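# Press the gauge pin on the magnet-marked post

## Task

Find the one post of the checking fixture that has a yellow magnet on it, push that post's gauge pin fully home and keep it there for one second (it may spring back out afterwards), without disturbing the other three pins or moving the magnet.

## Robot and tools

Robot: two UR20-type arms, left_arm and right_arm, each ending in a Robotiq 2F-85 style two-finger gripper with a wrist camera (cam_left_wrist, cam_right_wrist, both 896x504). A camera block sticks out about 10 cm from the wrist toward the gripper's +x axis and turns with it.

Frames. Scene frame: origin at table-top height midway between the arms' nominal bases, +z up, +x out over the table, left_arm on the +y side. Calibrated bases: left_arm at (+0.060, +0.928, 0) m, right_arm at (-0.064, -0.817, 0) m, both yawed very slightly. Every hand position, quaternion, velocity and Hand target an arm reports is in that arm's own base frame, and may be off by a few cm. Gripper axes: fingers point along +z, they open and close along y. end_effector_position is the point between closed pads; closed fingertips reach about 19 mm past it (6 mm when fully open). For a pin push, a closed gripper driven along its +z makes a compact pusher.

Row layout (used by execute_actions and move): 18 numbers, left arm first, then right: dx, dy, dz, rx, ry, rz, gripper position, force_limit, speed. All in [-1, 1]. The six pose numbers are an offset, not a pose: measured from that arm's Hand target as it stood when the action or move began, along that Hand target's own axes. Scale: 1.0 = 0.6 m for dx/dy/dz and 180 degrees for the rotation vector rx/ry/rz. Sending six zeros re-requests the current Hand target (useful when the gripper settled short of it). Always resend each gripper's current three numbers; a 0 there is a real command.

execute_actions(actions, cameras): actions is a list of actions; each action is a table of at most 15 rows, each row lasting one 1/30 s step; a short table repeats its last row to fill 15 steps (0.5 s). Every row counts from the action's start pose, not the previous row; a new action starts from the new Hand target, so a repeated offset moves further. Empty list just reports state and images. cameras: list of names, [] for none, omitted/null/["all"] for all; an unknown name voids the call.

move(target, speed, blend, stop_force, zero, blocking, cameras): straight-line paths toward one row, or a list of up to 15 rows that all count from the same starting Hand targets. speed: m/s, 0.002 to 4.2, default 0.25 (turn rate up to twice that in rad/s); one value or one per target. blend: metres of corner rounding for lists. stop_force: N, 6 to 120, shared by both arms; an arm's path ends when its wrist sensor feels that much push against its travel (or 200 N any way), then it backs off slightly and holds. Don't rely on it while the gripper rotates, and omit it when moving away from something you press on. zero (with stop_force only): true re-zeroes moving arms first; false accumulates from the last zero. blocking=false returns after about 0.5 s while the move continues (not allowed with stop_force). Paths do not avoid obstacles; max 10 s. The result adds a move: line: done (within 3 mm and 2 degrees), off_target, moving, held, fault, plus limits=paced (pose clipped) or limits=held (steps withheld). done does not prove nothing was touched.

wait(seconds 0 to 10): let time pass holding commands; handy for the one-second hold. stop: brakes a running move. zoom_image(camera, region=[x0,y0,x1,y1] pixels, at most 504x504) on a wrist camera's newest image. zero_wrist_force(arm). read_manual(section) gives only licence texts. finished_scene(scene 1 to 3) ends the scene irrevocably; finish only once the goal holds.

Gripper numbers: position +1 = fully open (85 mm), about -0.8 pads touch, -1 closes until blocked. force_limit and speed (about 20, 85, 150 mm/s at -1, 0, +1) set grip strength; both start at +1. object_status: 0 moving, 1 blocked while opening, 2 blocked while closing (a grip), 3 reached target or pads met. position_measured is counts: 3 open, 130 about 40 mm, 230 pads together.

Result lines: end_effector_position (m), quat_wxyz, velocities (dropped when Joint velocities reads within noise), Hand target (next offsets count from it), Tool commands, Joint positions and torques, Wrist force/torque along the end effector's axes (plus the peak since last shown), step readings for action calls, MOTOR HOT when a motor passes 70 C.

Control quirks: commands lag about 0.2 s; orientation is clipped to 32 degrees from the current one per step, so big turns need several steps. Avoid paths near an arm's own base (shoulder posture can flip).

Avoid: any fault. A net force around 150 N (plus or minus 25) on an arm, or contact torque at a joint limit (wrist joints 98.4 N m), stops that arm for 10 s. Arms are stiff, so aiming even slightly past a hard stop can fault: approach slowly with stop_force, aim only a little past the pin's bottomed position, then back off. Don't hit other pins, the magnet or the fixture; don't let anything fall off the table; keep arms apart (the clearance check is not complete, and hard contact between arms can end the scene). Long pushes, stretched arms and unreachable targets heat motors; at 85 C the arm brakes for 30 to 60 s. Smooth, short, low-effort motion is preferred.

Each tool is called after "Emit:" as name(argument=value, ...), one argument or row to a line, values as JSON.

## Session

Emit:
execute_actions(
  actions=[],
)

Scene clock: 0.00 s.
left_arm: end_effector_position=(+0.6452, +0.5338, +0.3687) position_measured=3 object_status=3 end_effector_quat_wxyz=(+0.054, +0.895, -0.431, +0.101) | right_arm: end_effector_position=(+1.0094, -0.4085, +0.1239) position_measured=3 object_status=3 end_effector_quat_wxyz=(+0.497, -0.362, -0.574, -0.541)
Joint positions: left_arm=[0.541 -1.507 2.094 -2.179 -1.799 -1.706] | right_arm=[2.693 -2.576 -1.22 -2.623 2.507 -0.374]
Joint velocities: within noise
Joint torques (N m): no reading
Motor temperatures (°C): left_arm=[24 36 26 39 35 34] | right_arm=[29 36 36 38 34 39]
Wrist force (N): no reading
Wrist torque (N m): no reading
Wrist force, peak (N): no reading
Hand target: left_arm +0.6452, +0.5338, +0.3687; +0.054, +0.895, -0.431, +0.101 | right_arm +1.0094, -0.4085, +0.1239; +0.497, -0.362, -0.574, -0.541
Tool commands: left_gripper/position=+1.0 left_gripper/force_limit=+1.0 left_gripper/speed=+1.0 right_gripper/position=+1.0 right_gripper/force_limit=+1.0 right_gripper/speed=+1.0

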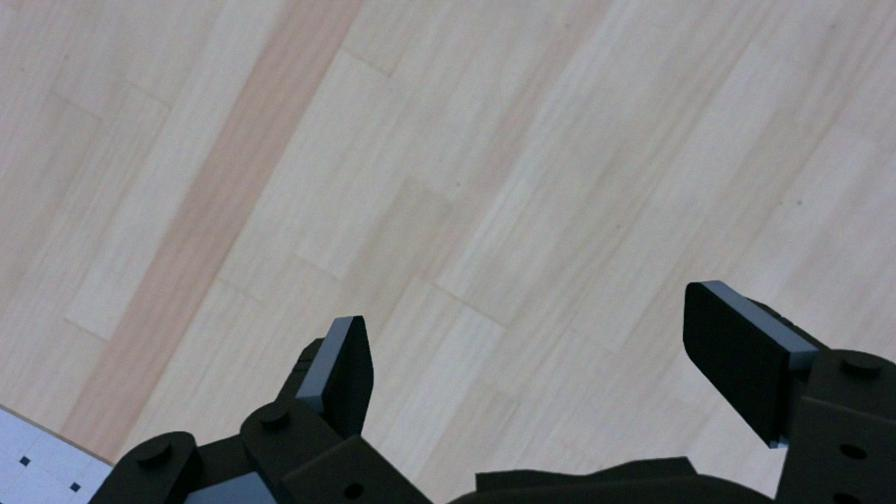

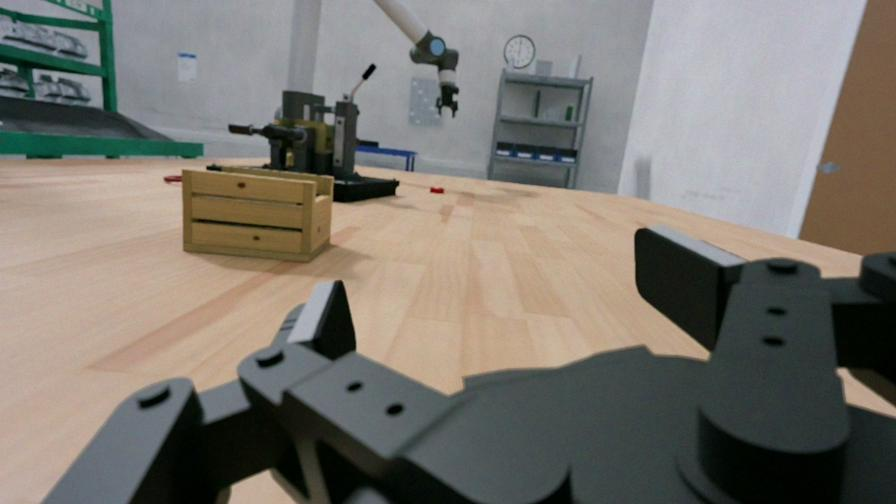

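Emit:
zoom_image(
  camera="cam_right_wrist",
  region=[150, 40, 500, 280],
)

Emit:
zoom_image(
  camera="cam_left_wrist",
  region=[0, 380, 150, 504],
)

Scaled by 1.440 from the camera's 896x504 image, which has a finer 1280x720 frame.

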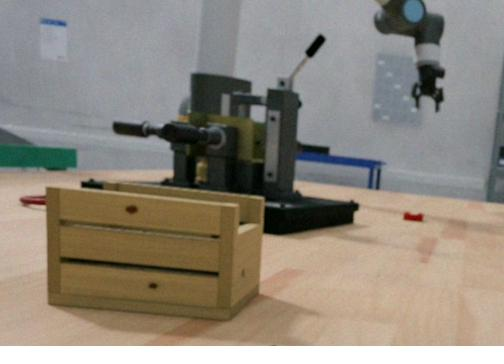

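Scaled by 3.360 from the camera's 896x504 image, which has a finer 1280x720 frame.

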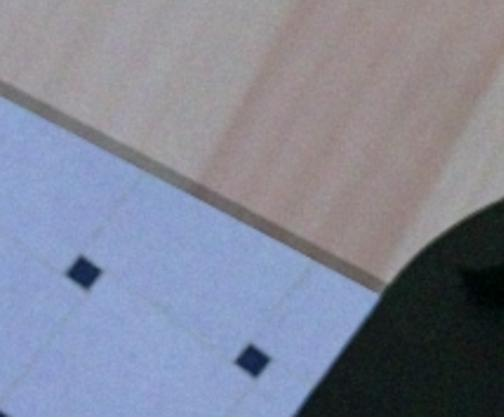

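Emit:
move(
  target=[0,0,0,0,0,0,1,1,1,0.75,0,0,0,-0.15,0,1,1,1],
  speed=0.4,
)

Scene clock: 2.90 s.
left_arm: end_effector_position=(+0.6452, +0.5338, +0.3687) position_measured=3 object_status=3 end_effector_quat_wxyz=(+0.054, +0.895, -0.431, +0.101) | right_arm: end_effector_position=(+0.8999, -0.4639, +0.5565) position_measured=3 object_status=3 end_effector_quat_wxyz=(-0.350, +0.478, +0.674, +0.442)
Joint positions: left_arm=[0.541 -1.507 2.094 -2.179 -1.799 -1.706] | right_arm=[2.607 -2.041 -1.372 -2.255 2.457 0.217]
Joint velocities: within noise
Joint torques (N m): left_arm=[3.09 -100.98 -95.99 -9.88 -1 0.46] | right_arm=[-19.36 195.46 112.39 9.05 -1.95 4.14]
Motor temperatures (°C): left_arm=[24 36 26 39 35 34] | right_arm=[29 36 36 38 34 39]
Wrist force (N): left_arm=[-0.1 -0.3 -0.2] | right_arm=[0.0 1.2 1.0]
Wrist torque (N m): left_arm=[-0.05 0.01 0.00] | right_arm=[0.72 0.19 0.06]
Wrist force, peak (N): left_arm=[0.0 -0.6 0.1] | right_arm=[-5.0 -0.5 0.4]
Hand target: left_arm +0.6452, +0.5338, +0.3687; +0.054, +0.895, -0.431, +0.101 | right_arm +0.8999, -0.4639, +0.5568; -0.350, +0.478, +0.674, +0.442
Off the commanded pose: left_arm 0.000 m, 0 deg | right_arm 0.000 m, 0 deg.
move: done
camera_calibration:
cam_right_wrist: T_world_to_cam=[[0.990257, 0.0301852, 0.135943, -0.936092], [0.126215, -0.607003, -0.784613, 0.0510313], [0.0588344, 0.794126, -0.604899, 0.780089], [0, 0, 0, 1]] pos_world=[0.874635, -0.560256, 0.63917]

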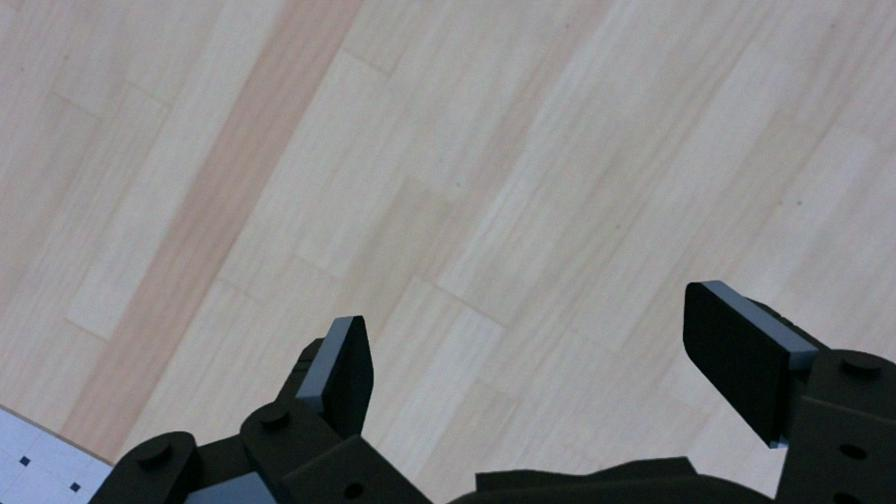

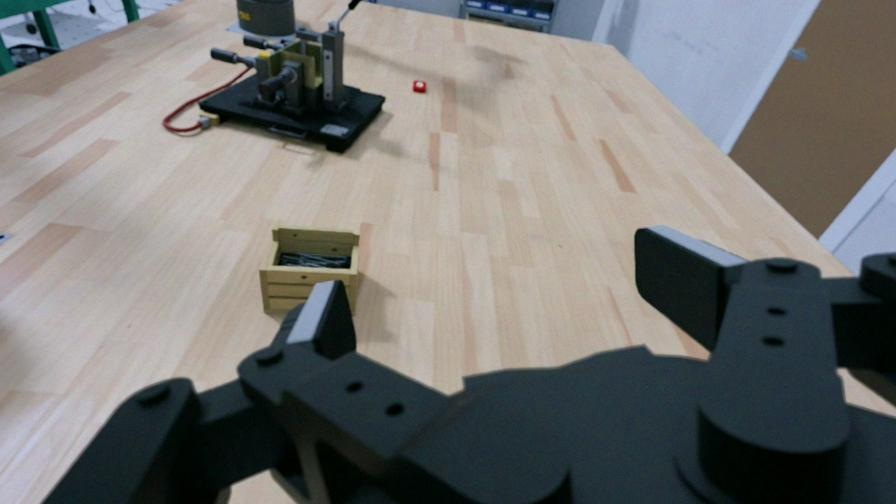

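Emit:
zoom_image(
  camera="cam_right_wrist",
  region=[150, 0, 450, 170],
)

Scaled by 1.680 from the camera's 896x504 image, which has a finer 1280x720 frame.

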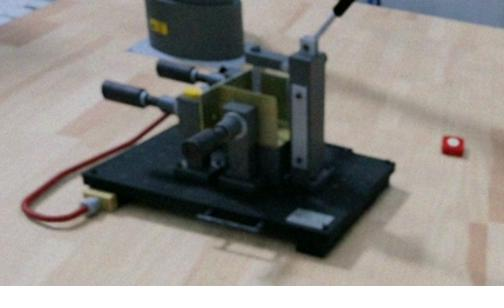

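Emit:
move(
  target=[0,0,0,0,0,0,1,1,1,0.659,-0.621,0.941,0,-0.139,0,-1,1,1],
  speed=0.4,
  cameras=["cam_right_wrist"],
)

Scene clock: 6.90 s.
left_arm: end_effector_position=(+0.6452, +0.5338, +0.3687) position_measured=3 object_status=3 end_effector_quat_wxyz=(+0.054, +0.895, -0.431, +0.101) | right_arm: end_effector_position=(+0.3990, +0.1365, +0.6068) position_measured=234 object_status=3 end_effector_quat_wxyz=(-0.196, +0.562, +0.734, +0.328)
Joint positions: left_arm=[0.541 -1.507 2.094 -2.179 -1.799 -1.706] | right_arm=[3.43 -0.895 -2.414 -1.03 2.276 1.735]
Joint velocities: within noise
Joint torques (N m): left_arm=[0.89 -105.98 -97.68 -10.74 -0.59 1.15] | right_arm=[21.19 -25.26 91.17 17.35 -1.01 5.69]
Motor temperatures (°C): left_arm=[24 36 26 39 35 34] | right_arm=[29 36 36 38 34 39]
Wrist force (N): left_arm=[0.3 -0.3 0.0] | right_arm=[-0.4 1.9 0.7]
Wrist torque (N m): left_arm=[-0.05 -0.06 0.00] | right_arm=[0.81 0.38 -0.17]
Wrist force, peak (N): left_arm=[0.5 -0.6 0.0] | right_arm=[-3.0 3.0 -1.6]
Hand target: left_arm +0.6452, +0.5338, +0.3687; +0.054, +0.895, -0.431, +0.101 | right_arm +0.3990, +0.1365, +0.6068; -0.196, +0.562, +0.734, +0.328
Off the commanded pose: left_arm 0.000 m, 0 deg | right_arm 0.000 m, 0 deg.
move: done
camera_calibration:
cam_right_wrist: T_world_to_cam=[[0.979862, -0.012918, 0.199257, -0.493481], [0.0823602, -0.882915, -0.462254, 0.377674], [0.181898, 0.469356, -0.864071, 0.515647], [0, 0, 0, 1]] pos_world=[0.358643, 0.0850573, 0.718466]
Images, in order (width x height): cam_right_wrist 896x504.

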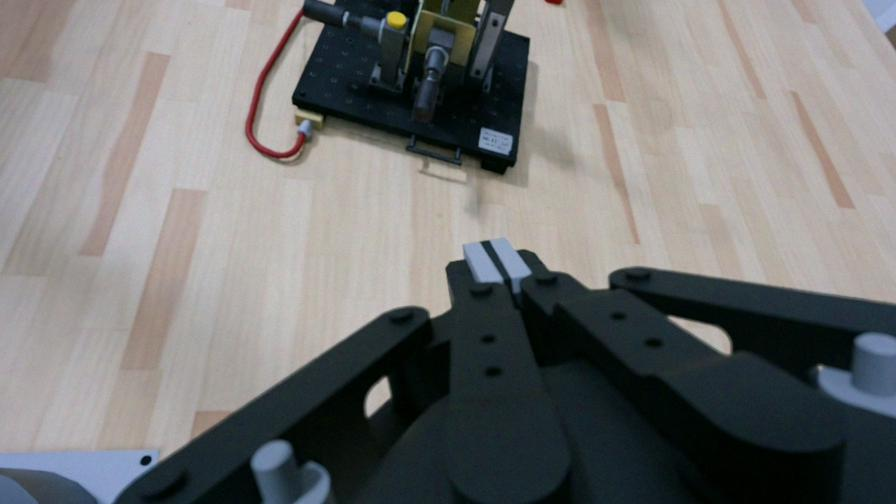

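Emit:
zoom_image(
  camera="cam_right_wrist",
  region=[240, 0, 560, 180],
)

Scaled by 1.575 from the camera's 896x504 image, which has a finer 1280x720 frame.

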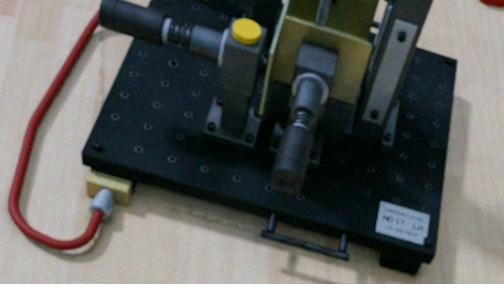

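Emit:
move(
  target=[
    [0,0,0,0,0,0,1,1,1,0.503,-0.587,0.485,-0.24,0.06,0.139,-1,1,1],
    [0,0,0,0,0,0,1,1,1,0.601,-0.776,1.0,-0.479,0.120,0.277,-1,1,1],
  ],
  speed=0.4,
  blend=[0.05,0],
  cameras=["cam_right_wrist"],
)

Scene clock: 13.50 s.
left_arm: end_effector_position=(+0.6452, +0.5338, +0.3687) position_measured=3 object_status=3 end_effector_quat_wxyz=(+0.054, +0.895, -0.431, +0.101) | right_arm: end_effector_position=(-0.1009, +0.7370, +0.2964) position_measured=234 object_status=3 end_effector_quat_wxyz=(+0.001, +0.708, +0.001, +0.707)
Joint positions: left_arm=[0.541 -1.507 2.094 -2.179 -1.799 -1.706] | right_arm=[5.485 -2.01 -2.008 -2.263 0.772 6.279]
Joint velocities: within noise
Joint torques (N m): left_arm=[0.48 -114.62 -101.6 -12.71 -0.25 1.01] | right_arm=[-23.05 114.89 74.33 -7.56 6.3 5.12]
Motor temperatures (°C): left_arm=[24 36 26 39 35 34] | right_arm=[29 36 36 37 34 39]
Wrist force (N): left_arm=[0.0 -0.3 -0.2] | right_arm=[-1.3 0.0 -0.4]
Wrist torque (N m): left_arm=[-0.05 0.01 0.00] | right_arm=[0.09 0.39 0.10]
Wrist force, peak (N): left_arm=[-0.2 -0.6 0.0] | right_arm=[-2.2 5.0 -1.4]
Hand target: left_arm +0.6452, +0.5338, +0.3687; +0.054, +0.895, -0.431, +0.101 | right_arm -0.1009, +0.7370, +0.2963; +0.001, +0.708, +0.001, +0.707
Off the commanded pose: left_arm 0.000 m, 0 deg | right_arm 0.000 m, 0 deg.
move: done; limits=paced
camera_calibration:
cam_right_wrist: T_world_to_cam=[[-0.0707193, -0.9845, -0.160495, 0.78265], [-0.28551, 0.174144, -0.942421, 0.131697], [0.955763, -0.0208244, -0.2934, 0.326768], [0, 0, 0, 1]] pos_world=[-0.219364, 0.754389, 0.345599]
Images, in order (width x height): cam_right_wrist 896x504.

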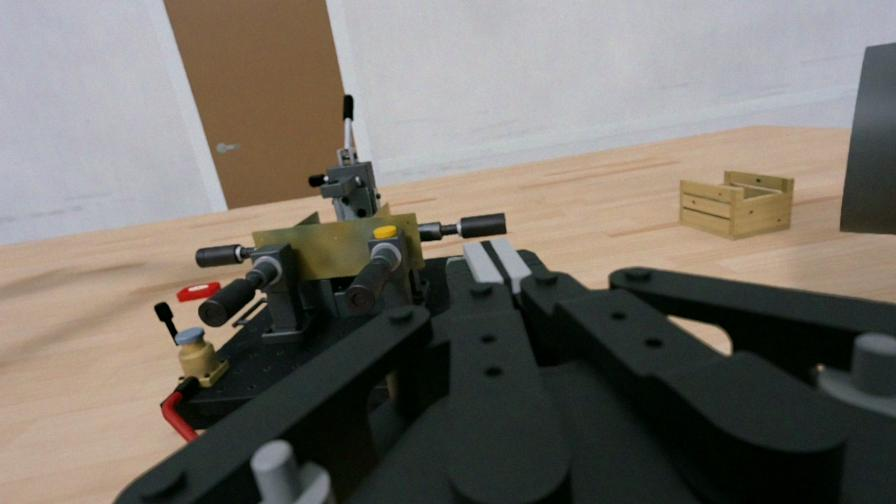

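Emit:
zoom_image(
  camera="cam_right_wrist",
  region=[150, 150, 540, 370],
)

Scaled by 1.292 from the camera's 896x504 image, which has a finer 1280x720 frame.

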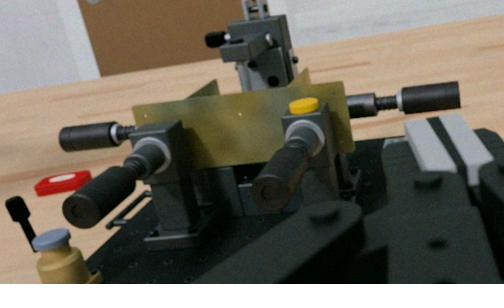

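Emit:
move(
  target=[0,0,0,0,0,0,1,1,1,-0.205,-0.207,0.352,-0.0611,0,0,-1,1,1],
  speed=0.25,
  cameras=["cam_right_wrist"],
)

Emit:
zoom_image(
  camera="cam_right_wrist",
  region=[300, 100, 650, 320],
)

Scene clock: 17.20 s.
left_arm: end_effector_position=(+0.6452, +0.5338, +0.3687) position_measured=3 object_status=3 end_effector_quat_wxyz=(+0.054, +0.895, -0.431, +0.101) | right_arm: end_effector_position=(+0.1100, +0.8607, +0.1728) position_measured=234 object_status=3 end_effector_quat_wxyz=(+0.069, +0.704, -0.067, +0.703)
Joint positions: left_arm=[0.541 -1.507 2.094 -2.179 -1.799 -1.706] | right_arm=[5.159 -2.207 -1.896 -2.179 0.639 6.279]
Joint velocities: within noise
Joint torques (N m): left_arm=[1.02 -113.27 -104.69 -12.56 0.19 1.94] | right_arm=[-25.13 146.45 64.34 1.51 -4.37 5.49]
Motor temperatures (°C): left_arm=[24 36 26 39 35 34] | right_arm=[29 36 36 37 34 39]
Wrist force (N): left_arm=[0.2 -0.2 -0.3] | right_arm=[-0.5 1.6 0.3]
Wrist torque (N m): left_arm=[-0.03 -0.03 0.00] | right_arm=[0.45 0.15 0.04]
Wrist force, peak (N): left_arm=[-0.5 -0.4 0.3] | right_arm=[0.4 1.8 -3.0]
Hand target: left_arm +0.6452, +0.5338, +0.3687; +0.054, +0.895, -0.431, +0.101 | right_arm +0.1102, +0.8608, +0.1727; +0.069, +0.704, -0.067, +0.704
Off the commanded pose: left_arm 0.000 m, 0 deg | right_arm 0.000 m, 0 deg.
move: done
camera_calibration:
cam_right_wrist: T_world_to_cam=[[-0.257102, -0.952979, -0.160403, 0.892877], [-0.24641, 0.225143, -0.942652, 0.00571795], [0.934441, -0.202833, -0.292708, 0.250385], [0, 0, 0, 1]] pos_world=[-0.00300106, 0.900393, 0.2219]
Images, in order (width x height): cam_right_wrist 896x504.

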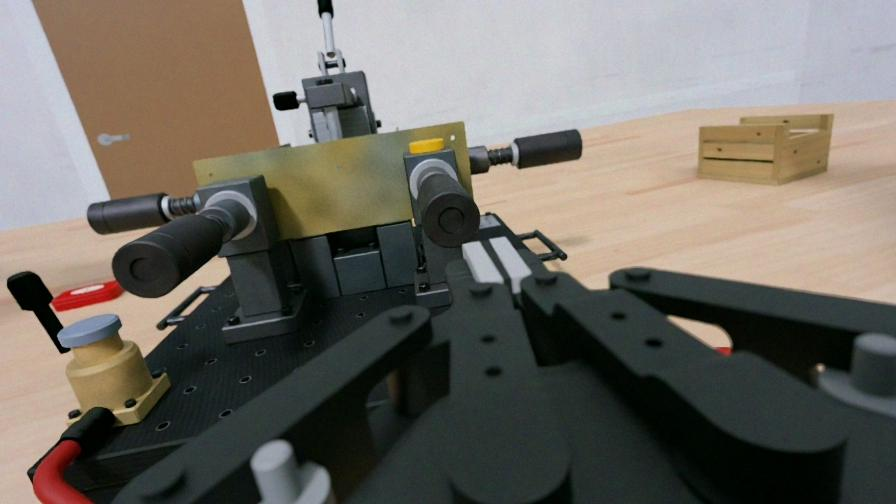

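Scaled by 1.440 from the camera's 896x504 image, which has a finer 1280x720 frame.

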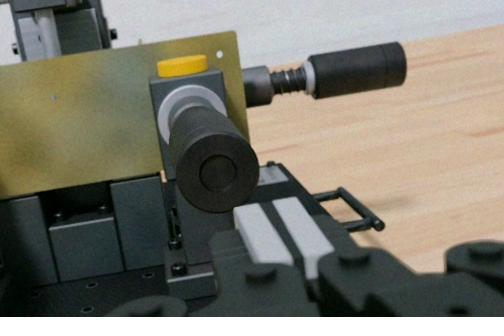

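Emit:
move(
  target=[0,0,0,0,0,0,1,1,1,-0.0183,-0.0115,0.14,0,0,0,-1,1,1],
  speed=0.15,
  cameras=["cam_right_wrist"],
)

Emit:
zoom_image(
  camera="cam_right_wrist",
  region=[350, 100, 650, 320],
)

Scene clock: 19.30 s.
left_arm: end_effector_position=(+0.6452, +0.5338, +0.3687) position_measured=3 object_status=3 end_effector_quat_wxyz=(+0.054, +0.895, -0.431, +0.101) | right_arm: end_effector_position=(+0.1937, +0.8515, +0.1617) position_measured=234 object_status=3 end_effector_quat_wxyz=(+0.069, +0.704, -0.067, +0.704)
Joint positions: left_arm=[0.541 -1.507 2.094 -2.179 -1.799 -1.706] | right_arm=[5.079 -2.201 -1.937 -2.144 0.559 6.279]
Joint velocities: within noise
Joint torques (N m): left_arm=[-0.12 -115.15 -109.56 -12.62 -0.28 1.5] | right_arm=[-27.84 190.58 40.45 1.98 -5.73 -5.12]
Motor temperatures (°C): left_arm=[24 36 26 39 35 34] | right_arm=[29 36 36 37 34 39]
Wrist force (N): left_arm=[0.2 -0.2 -0.2] | right_arm=[-0.5 1.0 0.7]
Wrist torque (N m): left_arm=[-0.03 -0.03 0.00] | right_arm=[0.38 0.07 0.07]
Wrist force, peak (N): left_arm=[-0.2 -0.8 -0.2] | right_arm=[-1.1 1.1 3.1]
Hand target: left_arm +0.6452, +0.5338, +0.3687; +0.054, +0.895, -0.431, +0.101 | right_arm +0.1939, +0.8515, +0.1616; +0.069, +0.704, -0.067, +0.704
Off the commanded pose: left_arm 0.000 m, 0 deg | right_arm 0.000 m, 0 deg.
move: done
camera_calibration:
cam_right_wrist: T_world_to_cam=[[-0.257207, -0.952936, -0.160491, 0.903933], [-0.246268, 0.225231, -0.942668, 0.0178407], [0.93445, -0.202937, -0.292609, 0.167149], [0, 0, 0, 1]] pos_world=[0.0806994, 0.891293, 0.2108]
Images, in order (width x height): cam_right_wrist 896x504.

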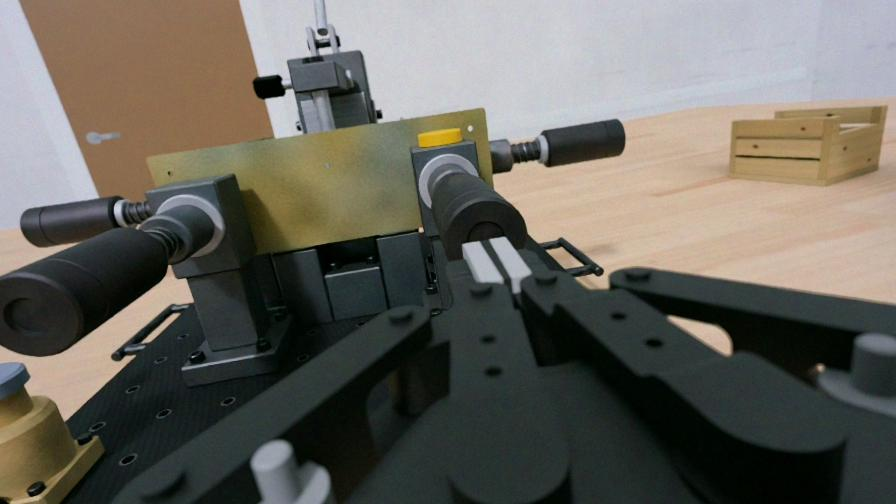

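Scaled by 1.680 from the camera's 896x504 image, which has a finer 1280x720 frame.

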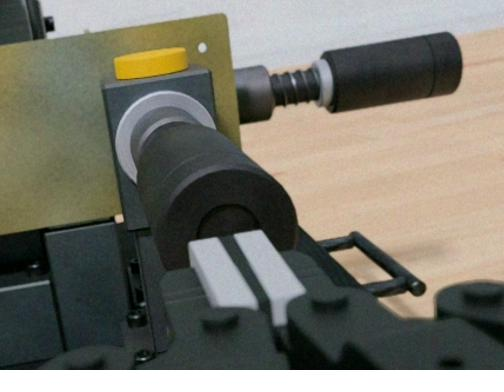

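Emit:
move(
  target=[
    [0,0,0,0,0,0,1,1,1,0.0083,0.005,0.02,0,0,0,-1,1,1],
    [0,0,0,0,0,0,1,1,1,0.0083,0.005,0.11,0,0,0,-1,1,1],
  ],
  speed=[0.05,0.01],
  stop_force=50,
  cameras=["cam_right_wrist"],
)

Emit:
zoom_image(
  camera="cam_right_wrist",
  region=[350, 80, 650, 300],
)

Scene clock: 25.30 s.
left_arm: end_effector_position=(+0.6452, +0.5338, +0.3687) position_measured=3 object_status=3 end_effector_quat_wxyz=(+0.054, +0.895, -0.431, +0.101) | right_arm: end_effector_position=(+0.2451, +0.8385, +0.1666) position_measured=234 object_status=3 end_effector_quat_wxyz=(+0.069, +0.704, -0.067, +0.703)
Joint positions: left_arm=[0.541 -1.507 2.094 -2.179 -1.799 -1.706] | right_arm=[5.03 -2.182 -1.967 -2.133 0.51 6.279]
Joint velocities: within noise
Joint torques (N m): left_arm=[-1.32 -115.44 -106.79 -11.86 0.01 1.82] | right_arm=[-34.02 144.02 40.39 -11.21 4.72 -6.1]
Motor temperatures (°C): left_arm=[24 36 26 39 35 34] | right_arm=[29 36 36 37 34 39]
Wrist force (N): left_arm=[-0.1 -0.5 0.1] | right_arm=[-2.4 4.2 -59.5]
Wrist torque (N m): left_arm=[-0.08 0.01 0.00] | right_arm=[0.40 0.09 0.06]
Wrist force, peak (N): left_arm=[-0.2 -0.6 0.0] | right_arm=[4.5 11.4 -100.5]
Hand target: left_arm +0.6452, +0.5338, +0.3687; +0.054, +0.895, -0.431, +0.101 | right_arm +0.2451, +0.8385, +0.1666; +0.069, +0.704, -0.067, +0.703 (not the last commanded pose)
Off the commanded pose: left_arm 0.000 m, 0 deg | right_arm 0.013 m, 0 deg.
move: contact (right_arm); path passed 1 of 2 targets
camera_calibration:
cam_right_wrist: T_world_to_cam=[[-0.257215, -0.952939, -0.160462, 0.905479], [-0.246363, 0.225226, -0.942644, 0.0381051], [0.934423, -0.20293, -0.2927, 0.117817], [0, 0, 0, 1]] pos_world=[0.132199, 0.878193, 0.2157]
Images, in order (width x height): cam_right_wrist 896x504.

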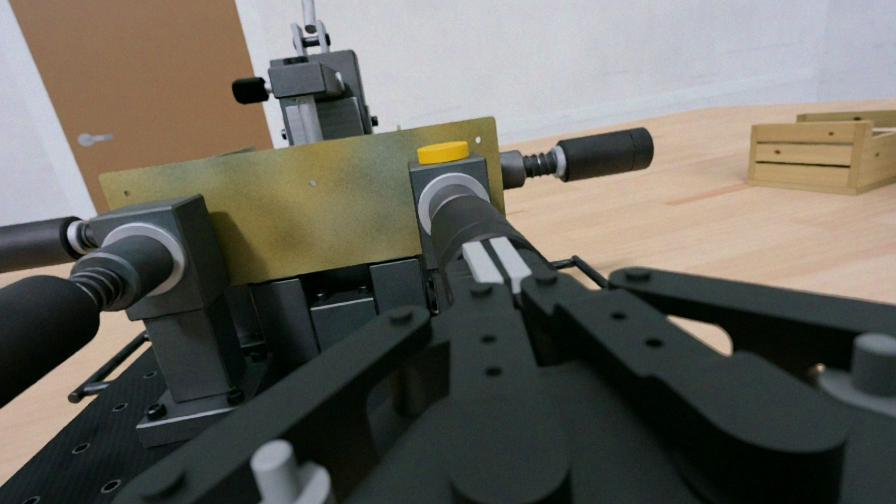

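Scaled by 1.680 from the camera's 896x504 image, which has a finer 1280x720 frame.

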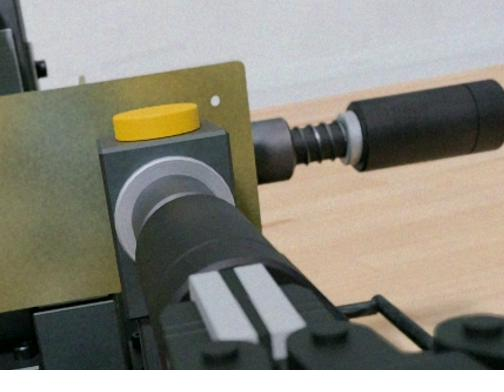

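Emit:
move(
  target=[0,0,0,0,0,0,1,1,1,0,0,0.012,0,0,0,-1,1,1],
  speed=0.005,
  stop_force=75,
  zero=false,
  cameras=["cam_right_wrist"],
)

Scene clock: 26.40 s.
left_arm: end_effector_position=(+0.6452, +0.5338, +0.3687) position_measured=3 object_status=3 end_effector_quat_wxyz=(+0.054, +0.895, -0.431, +0.101) | right_arm: end_effector_position=(+0.2452, +0.8385, +0.1666) position_measured=234 object_status=3 end_effector_quat_wxyz=(+0.069, +0.704, -0.067, +0.703)
Joint positions: left_arm=[0.541 -1.507 2.094 -2.179 -1.799 -1.706] | right_arm=[5.03 -2.182 -1.967 -2.133 0.51 6.279]
Joint velocities: within noise
Joint torques (N m): left_arm=[4.91 -111.9 -107.92 -12.79 0.06 1.33] | right_arm=[-59.4 150.39 27.29 -6.71 1.79 -7.11]
Motor temperatures (°C): left_arm=[24 36 26 39 35 34] | right_arm=[29 36 36 37 34 39]
Wrist force (N): left_arm=[0.2 -0.2 -0.3] | right_arm=[1.6 7.5 -84.1]
Wrist torque (N m): left_arm=[-0.04 -0.03 0.00] | right_arm=[0.43 0.18 0.07]
Wrist force, peak (N): left_arm=[0.0 -0.6 -0.2] | right_arm=[2.3 7.2 -88.6]
Hand target: left_arm +0.6452, +0.5338, +0.3687; +0.054, +0.895, -0.431, +0.101 | right_arm +0.2452, +0.8385, +0.1666; +0.069, +0.704, -0.067, +0.703 (not the last commanded pose)
Off the commanded pose: left_arm 0.000 m, 0 deg | right_arm 0.007 m, 0 deg.
move: contact (right_arm)
camera_calibration:
cam_right_wrist: T_world_to_cam=[[-0.257285, -0.952935, -0.160369, 0.905586], [-0.246361, 0.225156, -0.942662, 0.0381724], [0.934404, -0.203024, -0.292695, 0.117828], [0, 0, 0, 1]] pos_world=[0.132299, 0.878292, 0.2157]
Images, in order (width x height): cam_right_wrist 896x504.

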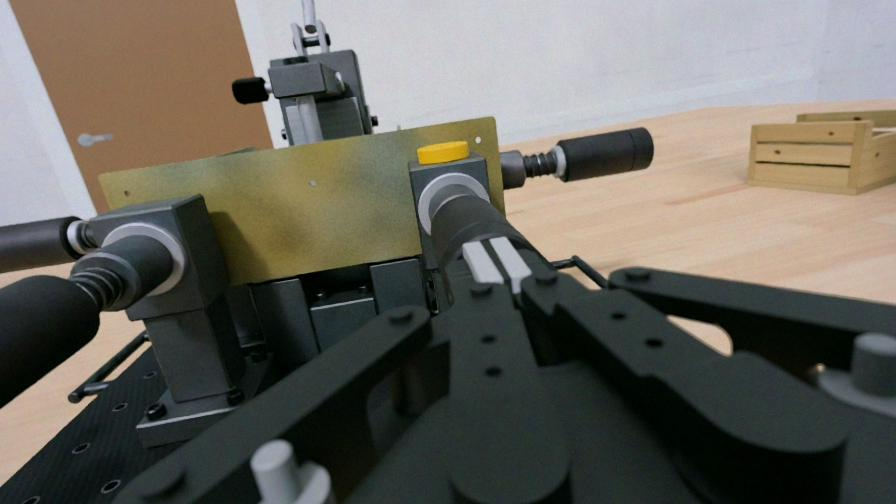

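Emit:
wait(
  seconds=1.2,
  cameras=[],
)

Emit:
move(
  target=[0,0,0,0,0,0,1,1,1,0,0,-0.14,0,0,0,-1,1,1],
  speed=0.1,
  cameras=["cam_right_wrist"],
)

Scene clock: 27.90 s.
left_arm: end_effector_position=(+0.6452, +0.5338, +0.3687) position_measured=3 object_status=3 end_effector_quat_wxyz=(+0.054, +0.895, -0.431, +0.101) | right_arm: end_effector_position=(+0.2452, +0.8385, +0.1666) position_measured=234 object_status=3 end_effector_quat_wxyz=(+0.069, +0.704, -0.067, +0.703)
Joint positions: left_arm=[0.541 -1.507 2.094 -2.179 -1.799 -1.706] | right_arm=[5.03 -2.182 -1.967 -2.133 0.51 6.279]
Joint velocities: within noise
Joint torques (N m): left_arm=[-0.26 -118.39 -105.29 -11.63 -0.12 1.92] | right_arm=[-53.58 146.47 30.56 -6.03 2.91 -6.47]
Motor temperatures (°C): left_arm=[24 36 26 39 35 34] | right_arm=[29 36 36 37 34 39]
Wrist force (N): left_arm=[0.1 -0.1 -0.2] | right_arm=[1.1 6.7 -80.4]
Wrist torque (N m): left_arm=[-0.01 -0.02 0.00] | right_arm=[0.37 0.13 0.07]
Wrist force, peak (N): left_arm=[-0.3 -0.4 -0.4] | right_arm=[1.6 7.7 -83.7]
Hand target: left_arm +0.6452, +0.5338, +0.3687; +0.054, +0.895, -0.431, +0.101 | right_arm +0.2452, +0.8385, +0.1666; +0.069, +0.704, -0.067, +0.703 (not the last commanded pose)
Tool commands: left_gripper/position=+1.0 left_gripper/force_limit=+1.0 left_gripper/speed=+1.0 right_gripper/position=-1.0 right_gripper/force_limit=+1.0 right_gripper/speed=+1.0
Off the commanded pose: left_arm 0.000 m, 0 deg | right_arm 0.007 m, 0 deg.
wait: 1.20 s; at rest from the start
No camera images: "cameras" was empty.

Scene clock: 29.17 s.
left_arm: end_effector_position=(+0.6452, +0.5338, +0.3687) position_measured=3 object_status=3 end_effector_quat_wxyz=(+0.054, +0.895, -0.431, +0.101) | right_arm: end_effector_position=(+0.1630, +0.8545, +0.1667) position_measured=234 object_status=3 end_effector_quat_wxyz=(+0.069, +0.704, -0.067, +0.703)
Joint positions: left_arm=[0.541 -1.507 2.094 -2.179 -1.799 -1.706] | right_arm=[5.11 -2.201 -1.924 -2.157 0.589 6.279]
Joint velocities: within noise
Joint torques (N m): left_arm=[10.07 -110.94 -106.88 -11.71 -0.41 2.07] | right_arm=[19.23 157.77 59.8 -6.62 7.6 4.98]
Motor temperatures (°C): left_arm=[24 36 26 39 35 34] | right_arm=[29 36 36 37 34 39]
Wrist force (N): left_arm=[-0.3 -0.2 0.0] | right_arm=[-0.6 1.3 0.3]
Wrist torque (N m): left_arm=[-0.04 0.06 0.00] | right_arm=[0.42 0.09 0.05]
Wrist force, peak (N): left_arm=[-0.2 -0.6 -0.2] | right_arm=[0.9 6.9 -79.1]
Hand target: left_arm +0.6452, +0.5338, +0.3687; +0.054, +0.895, -0.431, +0.101 | right_arm +0.1628, +0.8546, +0.1667; +0.069, +0.704, -0.067, +0.703
Off the commanded pose: left_arm 0.000 m, 0 deg | right_arm 0.000 m, 0 deg.
move: done
camera_calibration:
cam_right_wrist: T_world_to_cam=[[-0.257278, -0.952942, -0.160343, 0.899579], [-0.246369, 0.22513, -0.942666, 0.0144361], [0.934404, -0.203024, -0.292696, 0.197987], [0, 0, 0, 1]] pos_world=[0.0499989, 0.894192, 0.2158]
Images, in order (width x height): cam_right_wrist 896x504.

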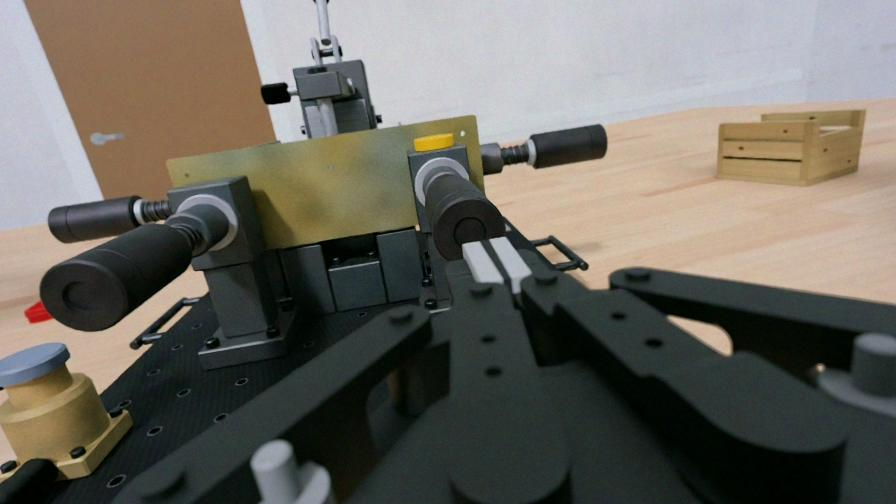

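Emit:
zoom_image(
  camera="cam_right_wrist",
  region=[380, 100, 560, 280],
)

Scaled by 2.800 from the camera's 896x504 image, which has a finer 1280x720 frame.

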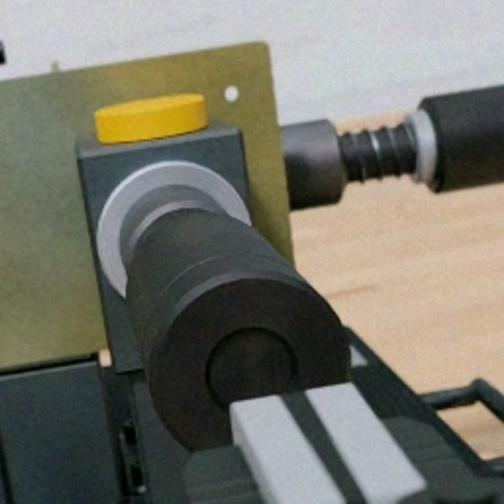

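Emit:
finished_scene(
  scene=1,
)

The scene is finished: the task was done.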